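# Press the gauge pin on the magnet-marked post

## Task

Find the post of the checking fixture that has the yellow magnet on it. Press that post's gauge pin fully home and keep it there for at least one second; after that the spring is allowed to push it back out. The other three pins must not be touched, and the magnet must not be moved.

## Robot and tools

Robot: two UR20-type arms, left_arm and right_arm, each ending in a Robotiq 2F-85 two-finger gripper with a wrist camera (cam_left_wrist, cam_right_wrist, both 896x504). The left arm's base sits at about (+0.060, +0.928, 0) m in the scene frame and the right arm's at about (-0.064, -0.817, 0) m, each turned only slightly about z.

Frames. Scene frame: origin at table height between the arms, +z up, +x out over the table, left_arm toward +y (image left/right does not match the arm names). Each arm reports its gripper position (m), orientation quaternion (wxyz) and velocities in its own base frame. Commanded offsets, however, are along the axes of that arm's current Hand target, i.e. the gripper's own frame: +z points along the fingers, y is the opening/closing direction, and a camera block sticks out about 10 cm along the gripper's +x. end_effector_position is the point between closed pads; closed fingertips reach about 19 mm past it.

The 18-number row (used by execute_actions and move). One flat list covers both arms: left dx, dy, dz, rx, ry, rz, left gripper position, force_limit, speed, then the same nine for the right arm. All values lie in [-1, 1]. The six pose numbers are an offset, not a pose: they are measured from that arm's Hand target as it stood when the action or move began, along the Hand target's axes; 1.0 equals 0.6 m for dx..dz and 180 degrees for rx..rz (rx, ry, rz form a single rotation vector). Every row of a table counts from that same start, and the next call starts from the new Hand target, so sending an offset twice moves twice. All-zero pose numbers re-request the current Hand target (useful to stop pressing on something, or to close a gap where the gripper settled short). Gripper numbers are absolute commands: position +1 = open 85 mm, about -0.8 = pads touching, -1 = close until blocked; force_limit and speed in [-1, 1] (speed -1 ≈ 20 mm/s, 0 ≈ 85, +1 ≈ 150). To leave a gripper unchanged, resend its previous three numbers; 0 is itself a command. Orientation requests are clipped to 32 degrees from the measured orientation per step.

Tools.
- execute_actions(actions, cameras): actions is a list of actions; each action is a table of up to 15 rows, one row per 1/30 s step, the last row held to fill 15 steps (0.5 s). An empty list just returns state and images. cameras selects images ([] none, omitted/["all"] all).
- move(target, speed, blend, stop_force, zero, blocking, cameras): straight-line path for each gripper to its offset in target (one 18-number row, or a list of up to 15 rows, all counted from the same starting Hand targets). speed in m/s, 0.002 to 4.2 (default 0.25), one value or one per target. blend in m rounds corners in a list. stop_force in N, 6 to 120, ends an arm's path when its wrist sensor feels that much push against the travel direction; not reliable when the gripper rotates, and should be omitted when backing off a contact. zero (default true) re-zeroes moving arms before the move. blocking=false returns early (not allowed with stop_force). Paths do not avoid obstacles; avoid passing near an arm's own base.
- wait(seconds 0 to 10): holds last commands.
- stop(): brakes a running move.
- zoom_image(camera, region [x0, y0, x1, y1] pixels, at most 504x504): closer look at the latest image.
- zero_wrist_force(arm): re-zeroes that arm's force/torque reading.
- read_manual(section): licence texts only.
- finished_scene(scene): ends the current scene, given its number; irreversible.

Results. Each arm shows Joint positions, velocities ("within noise" when still), torques, end_effector_position/quat, Hand target (the last commanded pose after clipping), Tool commands, gripper position_measured in counts (3 open, ~130 = 40 mm, 230 pads together) and object_status (0 moving, 1 blocked while opening, 2 blocked while closing = holding, 3 reached target). Wrist force/torque lines are in the gripper's axes; a push on a surface reads as force from the surface into the arm, and a third line gives the peak since the last shown. A move adds a "move:" line: done, off_target, moving, held or fault, plus limits (paced = pose clipped, held = steps withheld). done does not prove nothing was touched.

Cautions. Arms are stiff: commanding even slightly past a firm surface can trigger a fault; about 150 N external force, or a joint contact torque at its limit (wrist joints 98.4 N m), halts the arm for 10 s. Press slowly, use stop_force, and command back away to release. Keep the arms from pressing on each other. Don't knock pins or the magnet, and don't drop or push anything off the table. Long stretched holds heat motors (MOTOR HOT line; an over-temperature stop follows at 85 °C).

Each tool is called after "Request:" as a command line: name --argument value for each argument, lists and objects as JSON in quotes; but a table of rows of numbers goes row by row, as --pt "numbers of a row", without its own name.

## Session

Request:
execute_actions --actions '[]'

Scene clock: 0.00 s.
left_arm: end_effector_position=(+0.6452, +0.5338, +0.3687) position_measured=3 object_status=3 end_effector_quat_wxyz=(+0.054, +0.895, -0.431, +0.101) | right_arm: end_effector_position=(+1.0094, -0.4085, +0.1239) position_measured=3 object_status=3 end_effector_quat_wxyz=(+0.497, -0.362, -0.574, -0.541)
Joint positions: left_arm=[0.541 -1.507 2.094 -2.179 -1.799 -1.706] | right_arm=[2.693 -2.576 -1.22 -2.623 2.507 -0.374]
Joint velocities: within noise
Joint torques (N m): no reading
Motor temperatures (°C): left_arm=[24 36 26 39 35 34] | right_arm=[29 36 36 38 34 39]
Wrist force (N): no reading
Wrist torque (N m): no reading
Wrist force, peak (N): no reading
Hand target: left_arm +0.6452, +0.5338, +0.3687; +0.054, +0.895, -0.431, +0.101 | right_arm +1.0094, -0.4085, +0.1239; +0.497, -0.362, -0.574, -0.541
Tool commands: left_gripper/position=+1.0 left_gripper/force_limit=+1.0 left_gripper/speed=+1.0 right_gripper/position=+1.0 right_gripper/force_limit=+1.0 right_gripper/speed=+1.0

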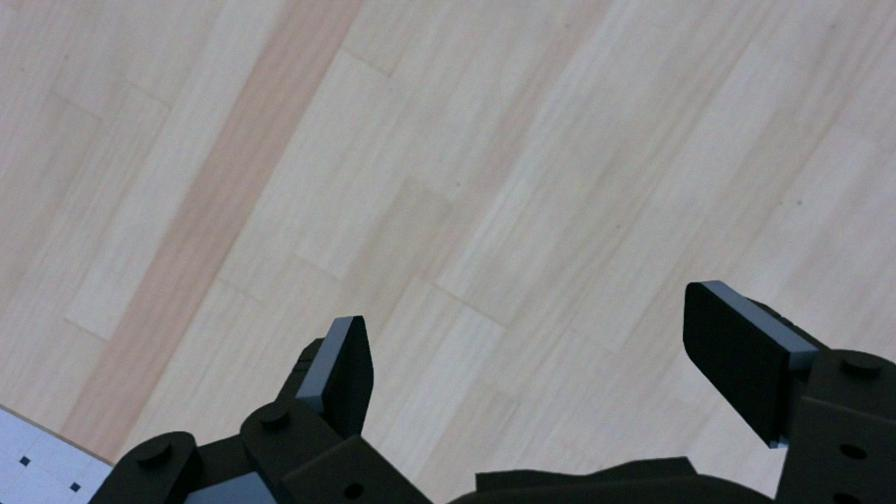

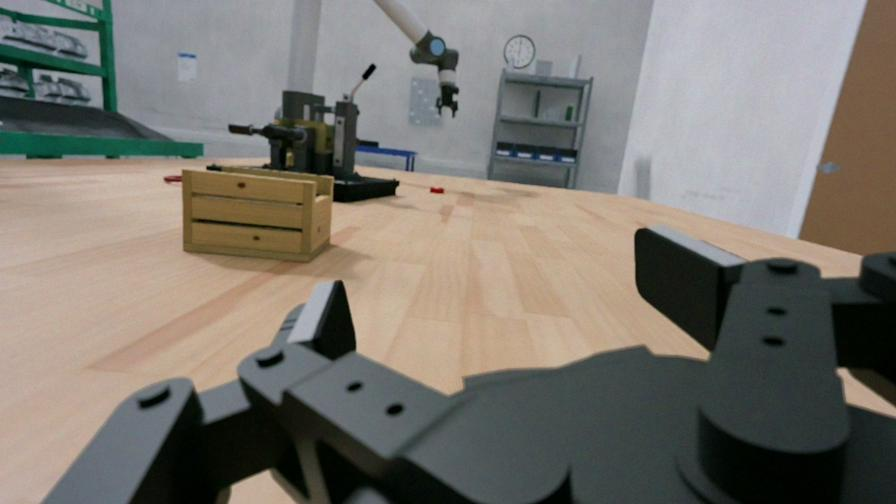

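Request:
zoom_image --camera "cam_right_wrist" --region '[150, 40, 480, 280]'

Request:
zoom_image --camera "cam_left_wrist" --region '[0, 360, 200, 504]'

Scaled by 1.527 from the camera's 896x504 image, which has a finer 1280x720 frame.

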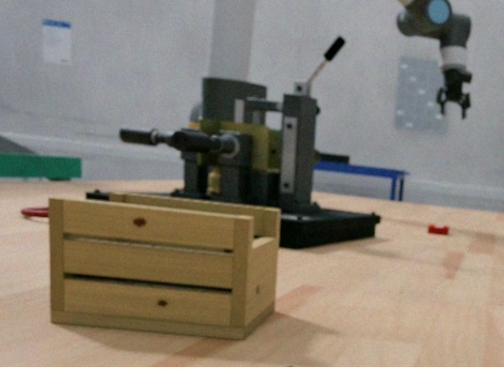

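Scaled by 2.520 from the camera's 896x504 image, which has a finer 1280x720 frame.

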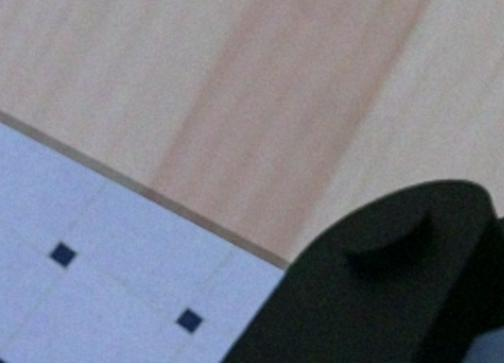

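Request:
move --target '[0.151,0.006,-0.65,0,0,0,1,1,1,0.481,0.13,0.04,0,0,0,1,1,1]' --speed 0.3

Scene clock: 2.80 s.
left_arm: end_effector_position=(+0.6452, +0.5340, +0.7690) position_measured=3 object_status=3 end_effector_quat_wxyz=(+0.054, +0.895, -0.431, +0.101) | right_arm: end_effector_position=(+1.0092, -0.4086, +0.4237) position_measured=3 object_status=3 end_effector_quat_wxyz=(+0.497, -0.362, -0.574, -0.541)
Joint positions: left_arm=[0.542 -1.648 1.651 -1.595 -1.799 -1.705] | right_arm=[2.692 -2.389 -1.133 -2.897 2.507 -0.374]
Joint velocities: within noise
Joint torques (N m): left_arm=[20.15 -60.14 -128.9 -6.53 -4.46 2.59] | right_arm=[-11.52 252.05 99.51 -9.42 -4.93 -6.88]
Motor temperatures (°C): left_arm=[24 36 26 39 35 34] | right_arm=[29 36 36 38 34 39]
Wrist force (N): left_arm=[0.1 -0.7 0.2] | right_arm=[-0.3 -0.3 0.2]
Wrist torque (N m): left_arm=[-0.04 -0.04 0.00] | right_arm=[0.08 0.11 0.07]
Wrist force, peak (N): left_arm=[-0.8 -0.3 3.7] | right_arm=[3.0 0.5 0.6]
Hand target: left_arm +0.6452, +0.5341, +0.7691; +0.054, +0.895, -0.431, +0.101 | right_arm +1.0092, -0.4086, +0.4238; +0.497, -0.362, -0.574, -0.541
Off the commanded pose: left_arm 0.000 m, 0 deg | right_arm 0.000 m, 0 deg.
move: done
camera_calibration:
cam_left_wrist: T_world_to_cam=[[-0.854395, -0.519376, -0.0160802, 0.857807], [-0.518451, 0.849978, 0.0935224, -0.168113], [-0.0349055, 0.0882418, -0.995487, 0.866954], [0, 0, 0, 1]] pos_world=[0.676009, 0.511915, 0.892558]
cam_right_wrist: T_world_to_cam=[[0.990445, 0.101489, 0.0933769, -0.980925], [0.111394, -0.189548, -0.975532, 0.23295], [-0.0813062, 0.976612, -0.199042, 0.693395], [0, 0, 0, 1]] pos_world=[1.00198, -0.53347, 0.456861]

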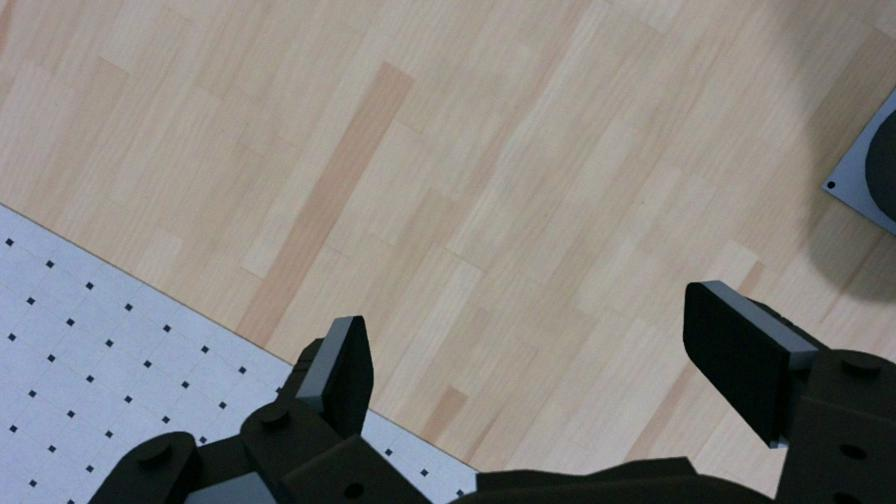

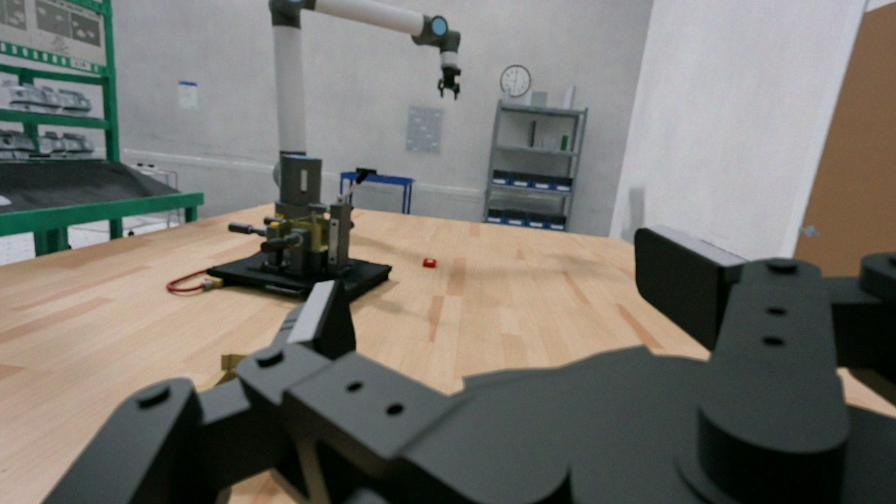

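Request:
zoom_image --camera "cam_right_wrist" --region '[160, 140, 440, 310]'

Scaled by 1.800 from the camera's 896x504 image, which has a finer 1280x720 frame.

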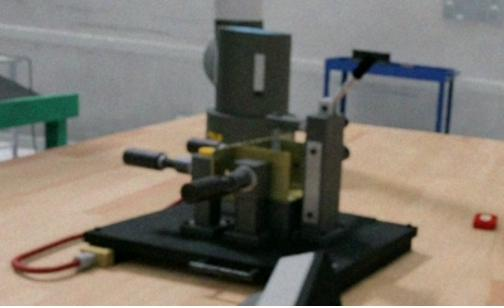

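Request:
move --target '[0,0,0,0,0,0,1,1,1,0.118,-0.198,1.0,0.1,-0.055,0,1,1,1]' --speed 0.4 --cameras '["cam_right_wrist"]'

Request:
zoom_image --camera "cam_right_wrist" --region '[250, 100, 650, 325]'

Scene clock: 6.33 s.
left_arm: end_effector_position=(+0.6452, +0.5341, +0.7691) position_measured=3 object_status=3 end_effector_quat_wxyz=(+0.054, +0.895, -0.431, +0.101) | right_arm: end_effector_position=(+0.7712, +0.1528, +0.5091) position_measured=3 object_status=3 end_effector_quat_wxyz=(-0.497, +0.325, +0.692, +0.412)
Joint positions: left_arm=[0.542 -1.648 1.651 -1.595 -1.799 -1.705] | right_arm=[3.201 -1.81 -1.853 -2.191 2.727 0.143]
Joint velocities: within noise
Joint torques (N m): left_arm=[18.63 -62.34 -105.68 -10.13 -3.98 2.75] | right_arm=[15.07 142.81 75.4 8.15 7.8 6.18]
Motor temperatures (°C): left_arm=[24 36 26 39 35 34] | right_arm=[29 36 36 38 34 39]
Wrist force (N): left_arm=[-0.1 -0.8 0.3] | right_arm=[-1.6 0.5 1.2]
Wrist torque (N m): left_arm=[-0.06 -0.01 0.00] | right_arm=[0.35 0.55 -0.02]
Wrist force, peak (N): left_arm=[-0.1 -1.1 0.6] | right_arm=[-0.8 1.2 5.3]
Hand target: left_arm +0.6452, +0.5341, +0.7691; +0.054, +0.895, -0.431, +0.101 | right_arm +0.7712, +0.1529, +0.5091; -0.497, +0.325, +0.692, +0.412
Off the commanded pose: left_arm 0.000 m, 0 deg | right_arm 0.000 m, 0 deg.
move: done
camera_calibration:
cam_right_wrist: T_world_to_cam=[[0.922352, 0.373569, 0.0985584, -0.801923], [0.245974, -0.371076, -0.895432, 0.332378], [-0.297933, 0.850146, -0.434151, 0.448862], [0, 0, 0, 1]] pos_world=[0.79163, 0.0413129, 0.571532]
Images, in order (width x height): cam_right_wrist 896x504.

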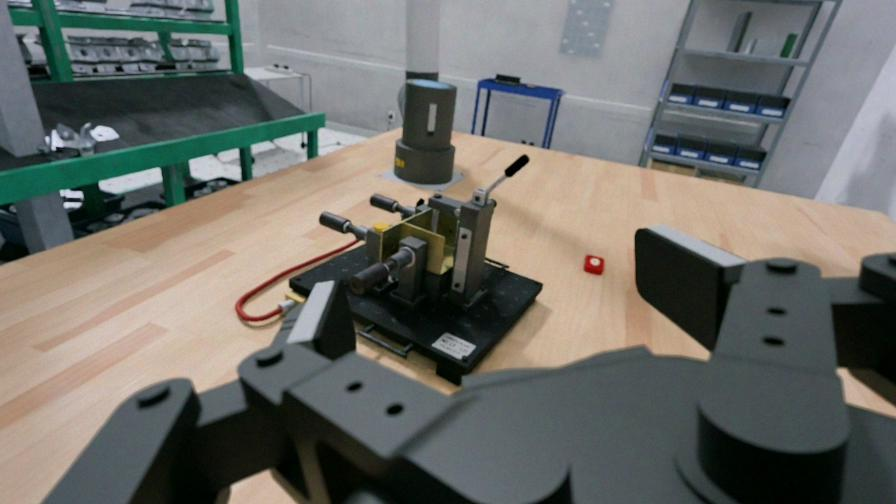

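Scaled by 1.260 from the camera's 896x504 image, which has a finer 1280x720 frame.

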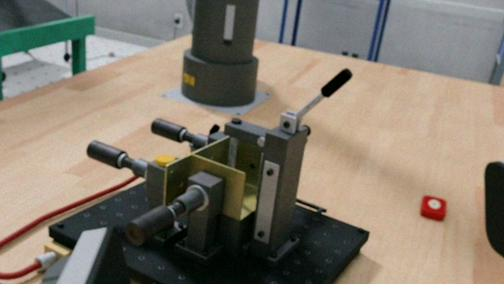

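Request:
zoom_image --camera "cam_right_wrist" --region '[300, 140, 540, 320]'

Scaled by 2.100 from the camera's 896x504 image, which has a finer 1280x720 frame.

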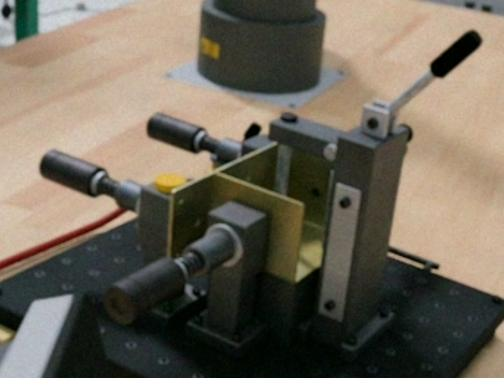

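Request:
move --target '[0,0,0,0,0,0,1,1,1,0.381,0.027,0.9025,0.041,-0.247,0.0175,-1,1,1]' --speed 0.4 --cameras '["cam_right_wrist"]'

Scene clock: 10.53 s.
left_arm: end_effector_position=(+0.6452, +0.5341, +0.7691) position_measured=3 object_status=3 end_effector_quat_wxyz=(+0.054, +0.895, -0.431, +0.101) | right_arm: end_effector_position=(+0.4902, +0.6523, +0.6404) position_measured=234 object_status=3 end_effector_quat_wxyz=(-0.229, +0.443, +0.843, +0.201)
Joint positions: left_arm=[0.542 -1.648 1.651 -1.595 -1.799 -1.705] | right_arm=[4.118 -1.414 -2.053 -0.859 2.066 2.042]
Joint velocities: within noise
Joint torques (N m): left_arm=[10.79 -61.58 -91.51 -12.68 -3.78 2.48] | right_arm=[28.32 30.03 117.6 6.71 -3.69 3.94]
Motor temperatures (°C): left_arm=[24 36 26 39 35 34] | right_arm=[29 36 36 38 34 39]
Wrist force (N): left_arm=[0.1 -0.8 0.0] | right_arm=[-0.3 3.2 1.7]
Wrist torque (N m): left_arm=[-0.06 -0.05 0.00] | right_arm=[1.25 0.22 -0.18]
Wrist force, peak (N): left_arm=[-0.2 -1.1 0.4] | right_arm=[3.9 3.0 3.8]
Hand target: left_arm +0.6452, +0.5341, +0.7691; +0.054, +0.895, -0.431, +0.101 | right_arm +0.4901, +0.6524, +0.6404; -0.229, +0.443, +0.844, +0.201
Off the commanded pose: left_arm 0.000 m, 0 deg | right_arm 0.000 m, 0 deg.
move: done
camera_calibration:
cam_right_wrist: T_world_to_cam=[[0.922236, 0.373689, 0.0991798, -0.742692], [0.38503, -0.864409, -0.323341, 0.591657], [-0.035097, 0.336384, -0.941071, 0.528487], [0, 0, 0, 1]] pos_world=[0.475679, 0.611195, 0.762311]
Images, in order (width x height): cam_right_wrist 896x504.

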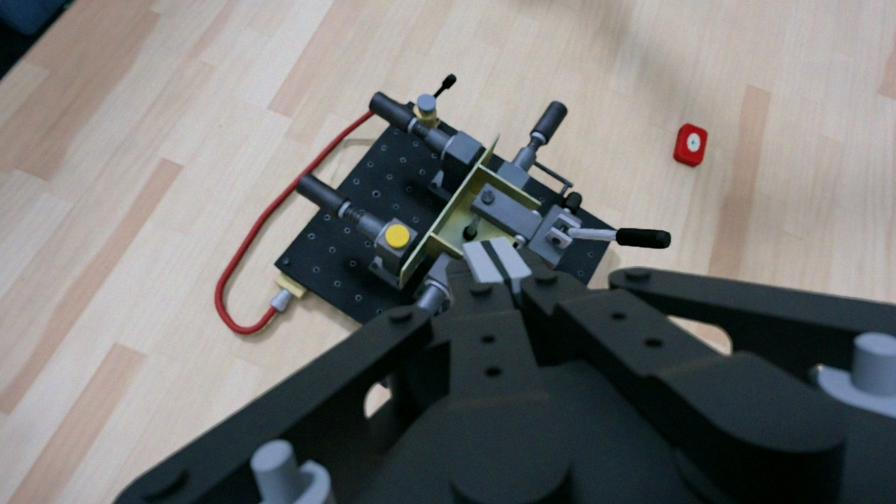

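Request:
zoom_image --camera "cam_right_wrist" --region '[270, 80, 510, 320]'

Scaled by 2.100 from the camera's 896x504 image, which has a finer 1280x720 frame.

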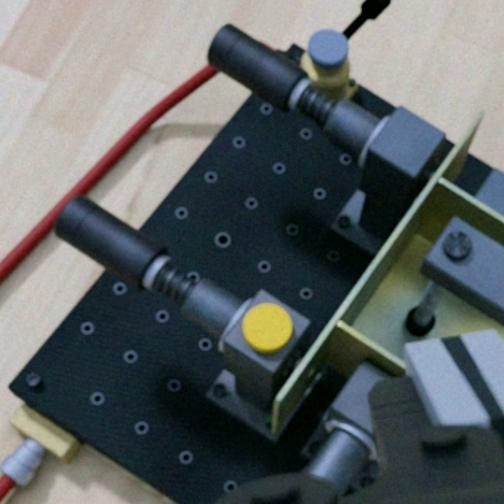

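Request:
move --target '[0,0,0,0,0,0,1,1,1,0.1757,-0.3725,0.7555,0.1186,-0.1635,-0.2406,-1,1,1]' --speed 0.4 --cameras '["cam_right_wrist"]'

Scene clock: 15.10 s.
left_arm: end_effector_position=(+0.6452, +0.5341, +0.7691) position_measured=3 object_status=3 end_effector_quat_wxyz=(+0.054, +0.895, -0.431, +0.101) | right_arm: end_effector_position=(+0.1555, +0.8486, +0.3001) position_measured=234 object_status=3 end_effector_quat_wxyz=(+0.000, +0.093, +0.996, +0.000)
Joint positions: left_arm=[0.542 -1.648 1.651 -1.595 -1.799 -1.705] | right_arm=[4.766 -1.699 -2.116 -0.898 1.571 1.81]
Joint velocities: within noise
Joint torques (N m): left_arm=[7.3 -64.7 -100.58 -11.58 -2.95 2.21] | right_arm=[29.61 71.39 101.02 5.35 -5.46 -6.34]
Motor temperatures (°C): left_arm=[24 36 26 39 35 34] | right_arm=[29 36 36 37 34 39]
Wrist force (N): left_arm=[0.0 -0.9 0.5] | right_arm=[-1.5 2.7 1.6]
Wrist torque (N m): left_arm=[-0.08 -0.03 0.01] | right_arm=[1.54 0.49 -0.39]
Wrist force, peak (N): left_arm=[-0.6 -0.9 0.7] | right_arm=[2.4 3.7 4.6]
Hand target: left_arm +0.6452, +0.5341, +0.7691; +0.054, +0.895, -0.431, +0.101 | right_arm +0.1554, +0.8487, +0.2999; +0.000, +0.093, +0.996, +0.000
Off the commanded pose: left_arm 0.000 m, 0 deg | right_arm 0.000 m, 0 deg.
move: done
camera_calibration:
cam_right_wrist: T_world_to_cam=[[0.342283, 0.936993, 0.0699107, -0.852667], [0.893403, -0.347595, 0.28462, 0.0801268], [0.290987, -0.0349619, -0.956088, 0.399393], [0, 0, 0, 1]] pos_world=[0.10405, 0.840758, 0.418659]
Images, in order (width x height): cam_right_wrist 896x504.

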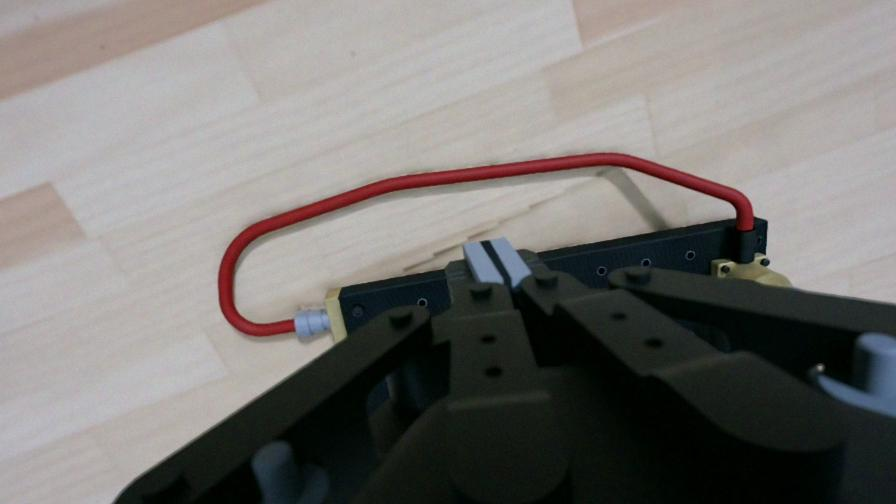

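Request:
move --pt "0 0 0 0 0 0 1 1 1 -0.06 0 0 0 0 -0.5 -1 1 1" --pt "0 0 0 0 0 0 1 1 1 -0.1333 0 0 0 0 -1.0 -1 1 1" --speed '[0.7,0.7]' --blend '[0.02,0]' --cameras '["cam_right_wrist"]'

Request:
zoom_image --camera "cam_right_wrist" --region '[320, 0, 680, 300]'

Scene clock: 19.33 s.
left_arm: end_effector_position=(+0.6452, +0.5341, +0.7691) position_measured=3 object_status=3 end_effector_quat_wxyz=(+0.054, +0.895, -0.431, +0.101) | right_arm: end_effector_position=(+0.2340, +0.8340, +0.3000) position_measured=234 object_status=3 end_effector_quat_wxyz=(+0.000, +0.996, -0.093, +0.000)
Joint positions: left_arm=[0.542 -1.648 1.651 -1.595 -1.799 -1.705] | right_arm=[4.673 -1.703 -2.111 -0.899 1.57 -1.424]
Joint velocities: within noise
Joint torques (N m): left_arm=[6.83 -65.32 -106.06 -10.64 -3.03 2.62] | right_arm=[-19.03 78.66 97.3 5.1 5.61 -6.04]
Motor temperatures (°C): left_arm=[24 36 26 39 35 34] | right_arm=[29 36 36 37 34 39]
Wrist force (N): left_arm=[-0.1 -0.8 0.3] | right_arm=[-1.1 3.2 1.9]
Wrist torque (N m): left_arm=[-0.05 -0.01 0.01] | right_arm=[1.56 0.42 -0.37]
Wrist force, peak (N): left_arm=[-0.2 -1.2 0.2] | right_arm=[-1.3 3.3 2.1]
Hand target: left_arm +0.6452, +0.5341, +0.7691; +0.054, +0.895, -0.431, +0.101 | right_arm +0.2340, +0.8340, +0.3000; +0.000, +0.996, -0.093, +0.000
Off the commanded pose: left_arm 0.000 m, 0 deg | right_arm 0.000 m, 0 deg.
move: done
camera_calibration:
cam_right_wrist: T_world_to_cam=[[-0.34228, -0.936902, 0.0711251, 0.856716], [-0.893628, 0.347987, 0.283434, -0.156619], [-0.2903, 0.0334542, -0.956351, 0.454957], [0, 0, 0, 1]] pos_world=[0.285351, 0.84194, 0.418555]
Images, in order (width x height): cam_right_wrist 896x504.

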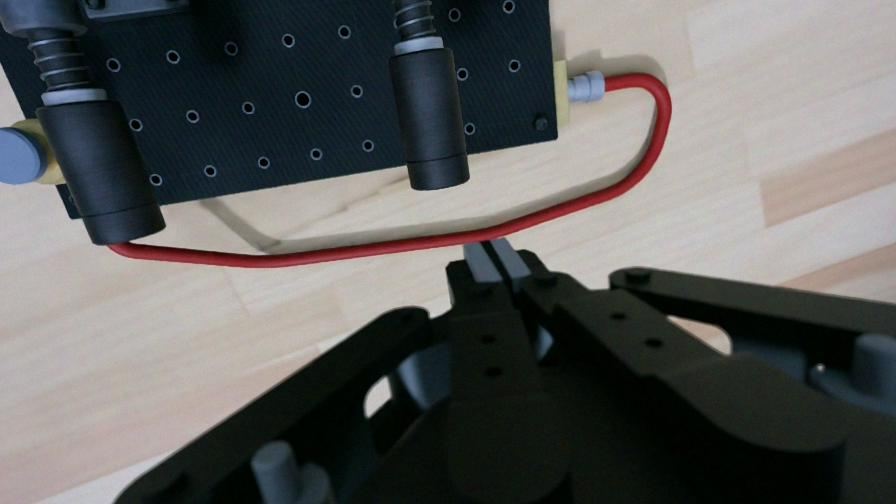

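Scaled by 1.400 from the camera's 896x504 image, which has a finer 1280x720 frame.

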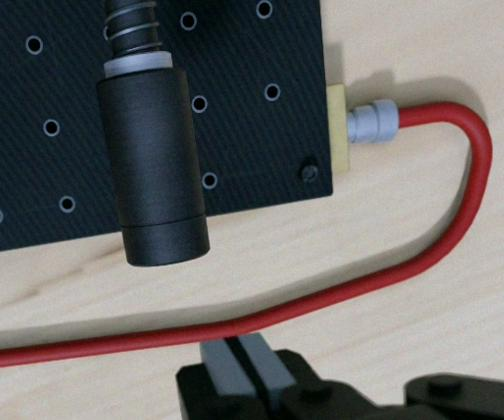

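Request:
move --pt "0 0 0 0 0 0 1 1 1 -0.05 -0.0157 0 0 0 0 -1 1 1" --pt "0 0 0 0 0 0 1 1 1 -0.05 -0.0157 0.1667 0 0 0 -1 1 1" --speed 0.25 --cameras '["cam_right_wrist"]'

Request:
zoom_image --camera "cam_right_wrist" --region '[320, 0, 680, 300]'

Scene clock: 21.63 s.
left_arm: end_effector_position=(+0.6452, +0.5341, +0.7691) position_measured=3 object_status=3 end_effector_quat_wxyz=(+0.054, +0.895, -0.431, +0.101) | right_arm: end_effector_position=(+0.2062, +0.8487, +0.2001) position_measured=234 object_status=3 end_effector_quat_wxyz=(+0.000, +0.996, -0.093, +0.000)
Joint positions: left_arm=[0.542 -1.648 1.651 -1.595 -1.799 -1.705] | right_arm=[4.706 -1.804 -2.168 -0.741 1.57 -1.391]
Joint velocities: within noise
Joint torques (N m): left_arm=[8.5 -68.16 -106.35 -10.35 -2.98 2.34] | right_arm=[-12.49 96 62.22 15.52 -4.41 -1.97]
Motor temperatures (°C): left_arm=[24 36 26 39 35 34] | right_arm=[29 36 36 37 34 39]
Wrist force (N): left_arm=[-0.2 -0.7 0.3] | right_arm=[-1.9 3.2 1.4]
Wrist torque (N m): left_arm=[-0.04 0.00 0.00] | right_arm=[1.79 0.51 -0.43]
Wrist force, peak (N): left_arm=[0.1 -1.0 0.3] | right_arm=[-1.7 3.6 4.7]
Hand target: left_arm +0.6452, +0.5341, +0.7691; +0.054, +0.895, -0.431, +0.101 | right_arm +0.2063, +0.8487, +0.2000; +0.000, +0.996, -0.093, +0.000
Off the commanded pose: left_arm 0.000 m, 0 deg | right_arm 0.000 m, 0 deg.
move: done
camera_calibration:
cam_right_wrist: T_world_to_cam=[[-0.34213, -0.936953, 0.0711737, 0.868168], [-0.893684, 0.347859, 0.283413, -0.158138], [-0.290303, 0.0333573, -0.956353, 0.350841], [0, 0, 0, 1]] pos_world=[0.257551, 0.856739, 0.318555]
Images, in order (width x height): cam_right_wrist 896x504.

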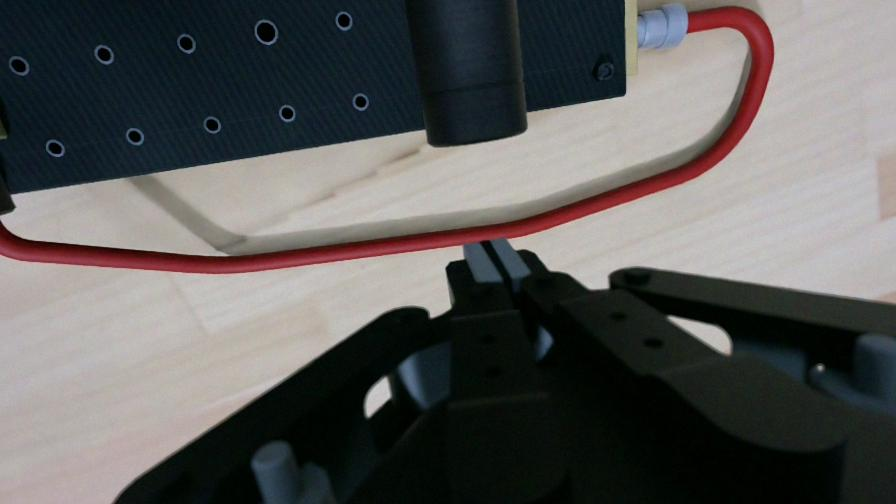

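Scaled by 1.400 from the camera's 896x504 image, which has a finer 1280x720 frame.

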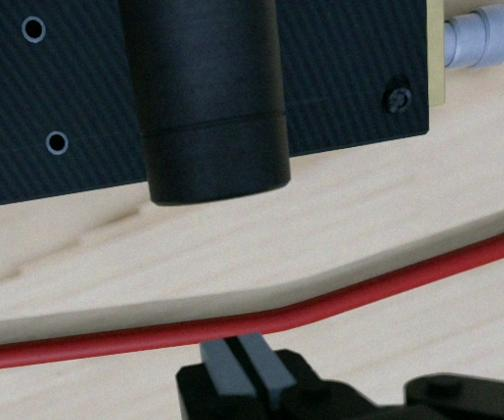

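Request:
move --target '[0,0,0,0,0,0,1,1,1,0,0,0.08,0,0,0,-1,1,1]' --speed 0.2 --cameras '["cam_right_wrist"]'

Request:
move --target '[0,0,0,0,0,0,1,1,1,0.045,0,0,0,0,0,-1,1,1]' --speed 0.06 --stop_force 20 --cameras '["cam_right_wrist"]'

Scene clock: 23.13 s.
left_arm: end_effector_position=(+0.6452, +0.5341, +0.7691) position_measured=3 object_status=3 end_effector_quat_wxyz=(+0.054, +0.895, -0.431, +0.101) | right_arm: end_effector_position=(+0.2063, +0.8486, +0.1521) position_measured=234 object_status=3 end_effector_quat_wxyz=(+0.000, +0.996, -0.093, +0.000)
Joint positions: left_arm=[0.542 -1.648 1.651 -1.595 -1.799 -1.705] | right_arm=[4.706 -1.856 -2.194 -0.663 1.57 -1.392]
Joint velocities: within noise
Joint torques (N m): left_arm=[7.94 -69.6 -109.1 -10.78 -2.73 2.97] | right_arm=[-17.89 86.42 54.02 15.55 -3.87 -5.69]
Motor temperatures (°C): left_arm=[24 36 26 39 35 34] | right_arm=[29 36 36 37 34 39]
Wrist force (N): left_arm=[0.1 -0.7 0.2] | right_arm=[-1.5 3.3 1.8]
Wrist torque (N m): left_arm=[-0.04 -0.05 0.00] | right_arm=[1.88 0.43 -0.42]
Wrist force, peak (N): left_arm=[-0.5 -0.8 0.5] | right_arm=[-1.4 3.6 3.6]
Hand target: left_arm +0.6452, +0.5341, +0.7691; +0.054, +0.895, -0.431, +0.101 | right_arm +0.2063, +0.8486, +0.1520; +0.000, +0.996, -0.093, +0.000
Off the commanded pose: left_arm 0.000 m, 0 deg | right_arm 0.000 m, 0 deg.
move: done
camera_calibration:
cam_right_wrist: T_world_to_cam=[[-0.342138, -0.93695, 0.0711764, 0.871516], [-0.893681, 0.347867, 0.283412, -0.144446], [-0.290303, 0.0333571, -0.956353, 0.305064], [0, 0, 0, 1]] pos_world=[0.257651, 0.856639, 0.270655]
Images, in order (width x height): cam_right_wrist 896x504.

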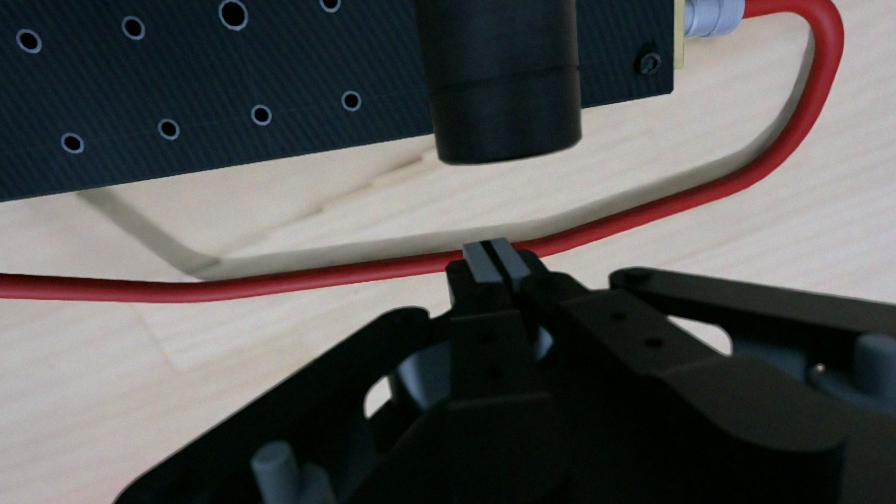

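Scene clock: 24.63 s.
left_arm: end_effector_position=(+0.6452, +0.5341, +0.7691) position_measured=3 object_status=3 end_effector_quat_wxyz=(+0.054, +0.895, -0.431, +0.101) | right_arm: end_effector_position=(+0.2329, +0.8436, +0.1520) position_measured=234 object_status=3 end_effector_quat_wxyz=(+0.000, +0.996, -0.093, +0.000)
Joint positions: left_arm=[0.542 -1.648 1.651 -1.595 -1.799 -1.705] | right_arm=[4.675 -1.858 -2.191 -0.664 1.57 -1.423]
Joint velocities: within noise
Joint torques (N m): left_arm=[4.93 -70.05 -111.67 -10.06 -2.7 2.2] | right_arm=[-26.87 101.17 82.23 6.91 2.67 -6.72]
Motor temperatures (°C): left_arm=[24 36 26 39 35 34] | right_arm=[29 36 36 37 34 39]
Wrist force (N): left_arm=[-0.1 -0.8 0.2] | right_arm=[-8.5 5.4 2.7]
Wrist torque (N m): left_arm=[-0.06 -0.02 0.00] | right_arm=[1.95 0.57 -0.32]
Wrist force, peak (N): left_arm=[-0.1 -1.0 0.6] | right_arm=[-9.3 5.7 2.1]
Hand target: left_arm +0.6452, +0.5341, +0.7691; +0.054, +0.895, -0.431, +0.101 | right_arm +0.2328, +0.8436, +0.1520; +0.000, +0.996, -0.093, +0.000
Off the commanded pose: left_arm 0.000 m, 0 deg | right_arm 0.000 m, 0 deg.
move: done
camera_calibration:
cam_right_wrist: T_world_to_cam=[[-0.342138, -0.93695, 0.0711764, 0.875947], [-0.893681, 0.347867, 0.283412, -0.118878], [-0.290303, 0.0333571, -0.956353, 0.312762], [0, 0, 0, 1]] pos_world=[0.284251, 0.851639, 0.270455]
Images, in order (width x height): cam_right_wrist 896x504.

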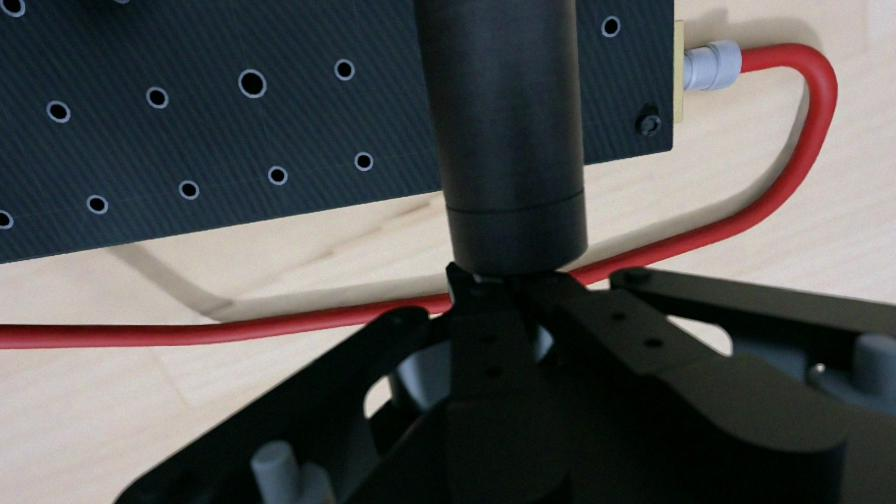

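Request:
move --target '[0,0,0,0,0,0,1,1,1,0.0667,0,0,0,0,0,-1,1,1]' --speed 0.04 --stop_force 50 --cameras '["cam_right_wrist"]'

Scene clock: 25.83 s.
left_arm: end_effector_position=(+0.6452, +0.5341, +0.7691) position_measured=3 object_status=3 end_effector_quat_wxyz=(+0.054, +0.895, -0.431, +0.101) | right_arm: end_effector_position=(+0.2501, +0.8404, +0.1520) position_measured=234 object_status=3 end_effector_quat_wxyz=(+0.000, +0.996, -0.093, -0.001)
Joint positions: left_arm=[0.542 -1.648 1.651 -1.595 -1.799 -1.705] | right_arm=[4.654 -1.86 -2.189 -0.665 1.573 -1.443]
Joint velocities: within noise
Joint torques (N m): left_arm=[8.21 -76.54 -111.62 -10.62 -2.42 2.93] | right_arm=[-13.16 120.9 72.12 9.66 -0.54 -2.89]
Motor temperatures (°C): left_arm=[24 36 26 39 35 34] | right_arm=[29 36 36 37 34 39]
Wrist force (N): left_arm=[-0.1 -0.8 0.2] | right_arm=[-13.6 4.5 1.7]
Wrist torque (N m): left_arm=[-0.07 -0.02 0.00] | right_arm=[2.00 0.75 -0.29]
Wrist force, peak (N): left_arm=[-0.2 -1.0 0.3] | right_arm=[-142.2 16.8 -6.0]
Hand target: left_arm +0.6452, +0.5341, +0.7691; +0.054, +0.895, -0.431, +0.101 | right_arm +0.2501, +0.8404, +0.1520; +0.000, +0.996, -0.093, -0.001 (not the last commanded pose)
Tool commands: left_gripper/position=+1.0 left_gripper/force_limit=+1.0 left_gripper/speed=+1.0 right_gripper/position=-1.0 right_gripper/force_limit=+1.0 right_gripper/speed=+1.0
Off the commanded pose: left_arm 0.000 m, 0 deg | right_arm 0.022 m, 0 deg.
FORCE FAULT: contact force on the right arm reached its limit, and that arm stopped. The contact can be on any part of that arm, not only on its tool. That arm's remaining commands of this call were not run. That arm is still stopped at the end of this call. That arm stays stopped for about 10 more seconds. Until then a move that you send moves the other arm only, and its call returns only when the move has ended. Once the stop has ended, the next robot result says so. If the stop ends while you think or write, that arm runs what you send next, counted from a new Hand target: where the arm stands when the stop ends. While its stop runs, that arm takes no new command, but its gripper still runs the gripper command that each later call begins with. Until it ends, the stop uses up actions while you think or wait. An arm that is not stopped still takes commands.
move: fault (right_arm)
camera_calibration:
cam_right_wrist: T_world_to_cam=[[-0.343198, -0.936517, 0.0717688, 0.87868], [-0.892494, 0.348966, 0.285793, -0.103914], [-0.292695, 0.0340304, -0.9556, 0.317842], [0, 0, 0, 1]] pos_world=[0.301849, 0.848345, 0.270366]
Images, in order (width x height): cam_right_wrist 896x504.

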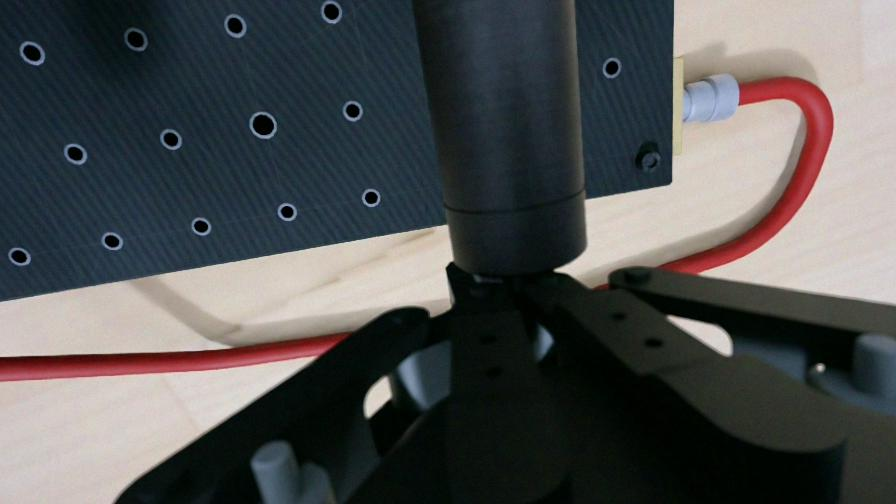

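Request:
wait --seconds 10 --cameras '["cam_right_wrist"]'

Request:
wait --seconds 1 --cameras '[]'

Scene clock: 36.13 s.
left_arm: end_effector_position=(+0.6452, +0.5341, +0.7691) position_measured=3 object_status=3 end_effector_quat_wxyz=(+0.054, +0.895, -0.431, +0.101) | right_arm: end_effector_position=(+0.2501, +0.8404, +0.1520) position_measured=234 object_status=3 end_effector_quat_wxyz=(+0.000, +0.996, -0.093, -0.001)
Joint positions: left_arm=[0.542 -1.648 1.651 -1.595 -1.799 -1.705] | right_arm=[4.654 -1.86 -2.189 -0.665 1.573 -1.443]
Joint velocities: within noise
Joint torques (N m): left_arm=[-5.64 -79.59 -123.56 -7.87 -1.36 2.44] | right_arm=[-12.31 124.22 71.31 9.93 -0.64 -2.8]
Motor temperatures (°C): left_arm=[24 36 26 39 35 34] | right_arm=[28 36 36 37 34 39]
Wrist force (N): left_arm=[0.2 -0.9 0.3] | right_arm=[-11.5 4.5 9.0]
Wrist torque (N m): left_arm=[-0.06 -0.06 0.00] | right_arm=[2.01 0.40 -0.29]
Wrist force, peak (N): left_arm=[0.2 -1.3 0.4] | right_arm=[-11.4 4.8 9.4]
Hand target: left_arm +0.6452, +0.5341, +0.7691; +0.054, +0.895, -0.431, +0.101 | right_arm +0.2501, +0.8404, +0.1520; +0.000, +0.996, -0.093, -0.001 (not the last commanded pose)
Tool commands: left_gripper/position=+1.0 left_gripper/force_limit=+1.0 left_gripper/speed=+1.0 right_gripper/position=-1.0 right_gripper/force_limit=+1.0 right_gripper/speed=+1.0
Off the commanded pose: left_arm 0.000 m, 0 deg | right_arm 0.022 m, 0 deg.
FORCE FAULT, CONTINUED: the right arm's stop, for the force fault that an earlier result reported, is over. The rest of the stop counts as 19 of the actions that you can send in this scene. During its stop the right arm's controller moved it back a little. That arm's target is now where it stood when the stop ended, not its last command. That arm accepts commands again.
wait: 10.00 s; at rest from the start
camera_calibration:
cam_right_wrist: T_world_to_cam=[[-0.343198, -0.936517, 0.0717688, 0.87868], [-0.892494, 0.348966, 0.285793, -0.103914], [-0.292695, 0.0340304, -0.9556, 0.317842], [0, 0, 0, 1]] pos_world=[0.301849, 0.848345, 0.270366]
Images, in order (width x height): cam_right_wrist 896x504.

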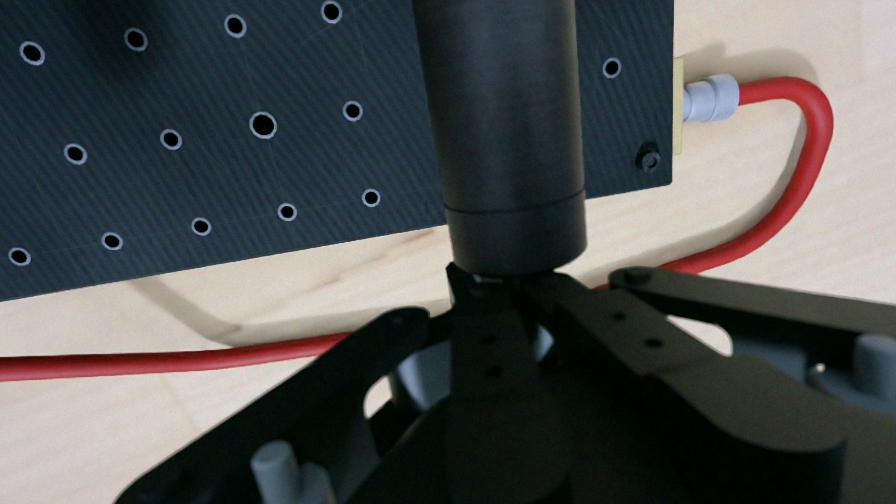

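Scene clock: 37.13 s.
left_arm: end_effector_position=(+0.6452, +0.5341, +0.7691) position_measured=3 object_status=3 end_effector_quat_wxyz=(+0.054, +0.895, -0.431, +0.101) | right_arm: end_effector_position=(+0.2501, +0.8404, +0.1520) position_measured=234 object_status=3 end_effector_quat_wxyz=(+0.000, +0.996, -0.093, -0.001)
Joint positions: left_arm=[0.542 -1.648 1.651 -1.595 -1.799 -1.705] | right_arm=[4.654 -1.86 -2.189 -0.665 1.573 -1.443]
Joint velocities: within noise
Joint torques (N m): left_arm=[-0.32 -78.64 -125.79 -7.21 -1.15 2.82] | right_arm=[-0.46 125.61 70.23 10.05 -1.49 -0.7]
Motor temperatures (°C): left_arm=[24 36 26 39 35 34] | right_arm=[28 36 36 37 34 39]
Wrist force (N): left_arm=[0.0 -0.5 -0.1] | right_arm=[-11.5 4.4 9.1]
Wrist torque (N m): left_arm=[0.00 -0.03 0.00] | right_arm=[1.98 0.41 -0.29]
Wrist force, peak (N): left_arm=[0.1 -0.9 0.4] | right_arm=[-11.7 4.4 9.1]
Hand target: left_arm +0.6452, +0.5341, +0.7691; +0.054, +0.895, -0.431, +0.101 | right_arm +0.2501, +0.8404, +0.1520; +0.000, +0.996, -0.093, -0.001 (not the last commanded pose)
Tool commands: left_gripper/position=+1.0 left_gripper/force_limit=+1.0 left_gripper/speed=+1.0 right_gripper/position=-1.0 right_gripper/force_limit=+1.0 right_gripper/speed=+1.0
Off the commanded pose: left_arm 0.000 m, 0 deg | right_arm 0.022 m, 0 deg.
wait: 1.00 s; at rest by 0.17 s
No camera images: "cameras" was empty.

Request:
move --target '[0,0,0,0,0,0,1,1,1,-0.04,0,0,0,0,0,-1,1,1]' --speed 0.06 --cameras '[]'

Request:
move --target '[0,0,0,0,0,0,1,1,1,0.08,0,0,0,0,0,-1,1,1]' --speed 0.012 --stop_force 30 --cameras '["cam_right_wrist"]'

Scene clock: 38.23 s.
left_arm: end_effector_position=(+0.6452, +0.5341, +0.7691) position_measured=3 object_status=3 end_effector_quat_wxyz=(+0.054, +0.895, -0.431, +0.101) | right_arm: end_effector_position=(+0.2267, +0.8448, +0.1521) position_measured=234 object_status=3 end_effector_quat_wxyz=(+0.000, +0.996, -0.093, -0.001)
Joint positions: left_arm=[0.542 -1.648 1.651 -1.595 -1.799 -1.705] | right_arm=[4.681 -1.858 -2.192 -0.664 1.573 -1.415]
Joint velocities: within noise
Joint torques (N m): left_arm=[-2.99 -74.43 -125.33 -7.47 -0.96 2.03] | right_arm=[15.07 137.81 58.8 14.73 1.57 5.18]
Motor temperatures (°C): left_arm=[24 36 26 39 35 34] | right_arm=[28 36 36 37 34 39]
Wrist force (N): left_arm=[-0.1 -0.8 0.4] | right_arm=[0.3 4.2 8.5]
Wrist torque (N m): left_arm=[-0.06 -0.01 0.01] | right_arm=[2.00 0.09 -0.39]
Wrist force, peak (N): left_arm=[-0.4 -1.0 0.2] | right_arm=[-11.5 4.6 9.0]
Hand target: left_arm +0.6452, +0.5341, +0.7691; +0.054, +0.895, -0.431, +0.101 | right_arm +0.2265, +0.8448, +0.1521; +0.000, +0.996, -0.093, -0.001
Off the commanded pose: left_arm 0.000 m, 0 deg | right_arm 0.000 m, 0 deg.
move: done
No camera images: "cameras" was empty.

Scene clock: 41.60 s.
left_arm: end_effector_position=(+0.6452, +0.5341, +0.7691) position_measured=3 object_status=3 end_effector_quat_wxyz=(+0.054, +0.895, -0.431, +0.101) | right_arm: end_effector_position=(+0.2513, +0.8402, +0.1520) position_measured=234 object_status=3 end_effector_quat_wxyz=(+0.000, +0.996, -0.093, -0.001)
Joint positions: left_arm=[0.542 -1.648 1.651 -1.595 -1.799 -1.705] | right_arm=[4.652 -1.86 -2.189 -0.665 1.573 -1.444]
Joint velocities: within noise
Joint torques (N m): left_arm=[-2.9 -78.38 -125.49 -6.93 -0.84 2.94] | right_arm=[-0.7 126.15 53.51 11.28 -10.14 4.25]
Motor temperatures (°C): left_arm=[24 36 26 39 35 34] | right_arm=[28 36 36 37 34 39]
Wrist force (N): left_arm=[0.0 -0.5 0.6] | right_arm=[-22.9 1.6 3.6]
Wrist torque (N m): left_arm=[0.00 -0.04 0.00] | right_arm=[1.89 0.77 -0.26]
Wrist force, peak (N): left_arm=[-0.2 -0.9 0.6] | right_arm=[-60.6 7.1 4.7]
Hand target: left_arm +0.6452, +0.5341, +0.7691; +0.054, +0.895, -0.431, +0.101 | right_arm +0.2512, +0.8402, +0.1520; +0.000, +0.996, -0.093, -0.001 (not the last commanded pose)
Off the commanded pose: left_arm 0.000 m, 0 deg | right_arm 0.023 m, 0 deg.
move: contact (right_arm)
camera_calibration:
cam_right_wrist: T_world_to_cam=[[-0.343168, -0.936521, 0.0718577, 0.87884], [-0.892505, 0.348965, 0.28576, -0.102849], [-0.292696, 0.0339305, -0.955603, 0.318256], [0, 0, 0, 1]] pos_world=[0.302949, 0.848145, 0.270366]
Images, in order (width x height): cam_right_wrist 896x504.

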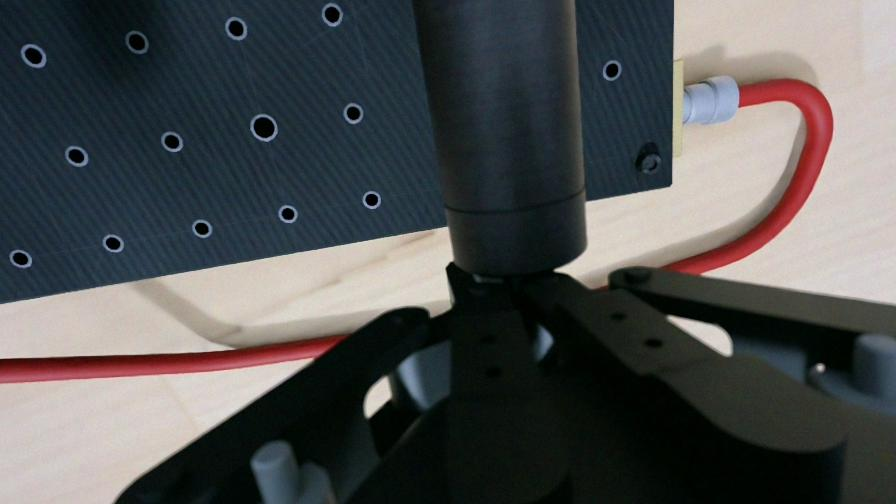

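Request:
wait --seconds 1.2 --cameras '[]'

Request:
finished_scene --scene 1

Scene clock: 44.80 s.
left_arm: end_effector_position=(+0.6452, +0.5341, +0.7691) position_measured=3 object_status=3 end_effector_quat_wxyz=(+0.054, +0.895, -0.431, +0.101) | right_arm: end_effector_position=(+0.2512, +0.8402, +0.1520) position_measured=234 object_status=3 end_effector_quat_wxyz=(+0.000, +0.996, -0.093, -0.001)
Joint positions: left_arm=[0.542 -1.648 1.651 -1.595 -1.799 -1.705] | right_arm=[4.652 -1.86 -2.189 -0.665 1.573 -1.444]
Joint velocities: within noise
Joint torques (N m): left_arm=[-0.7 -80.86 -122.36 -6.94 -1.07 2.09] | right_arm=[3.03 136.67 56.48 11.19 -2.66 4.75]
Motor temperatures (°C): left_arm=[24 36 26 39 35 34] | right_arm=[28 36 36 37 34 39]
Wrist force (N): left_arm=[0.2 -0.9 0.1] | right_arm=[-21.6 1.2 4.4]
Wrist torque (N m): left_arm=[-0.06 -0.06 0.00] | right_arm=[1.89 0.73 -0.28]
Wrist force, peak (N): left_arm=[-0.1 -1.1 0.4] | right_arm=[-22.9 1.4 4.0]
Hand target: left_arm +0.6452, +0.5341, +0.7691; +0.054, +0.895, -0.431, +0.101 | right_arm +0.2512, +0.8402, +0.1520; +0.000, +0.996, -0.093, -0.001 (not the last commanded pose)
Tool commands: left_gripper/position=+1.0 left_gripper/force_limit=+1.0 left_gripper/speed=+1.0 right_gripper/position=-1.0 right_gripper/force_limit=+1.0 right_gripper/speed=+1.0
Off the commanded pose: left_arm 0.000 m, 0 deg | right_arm 0.023 m, 0 deg.
wait: 1.20 s; at rest from the start
No camera images: "cameras" was empty.

The scene is finished: the task was done.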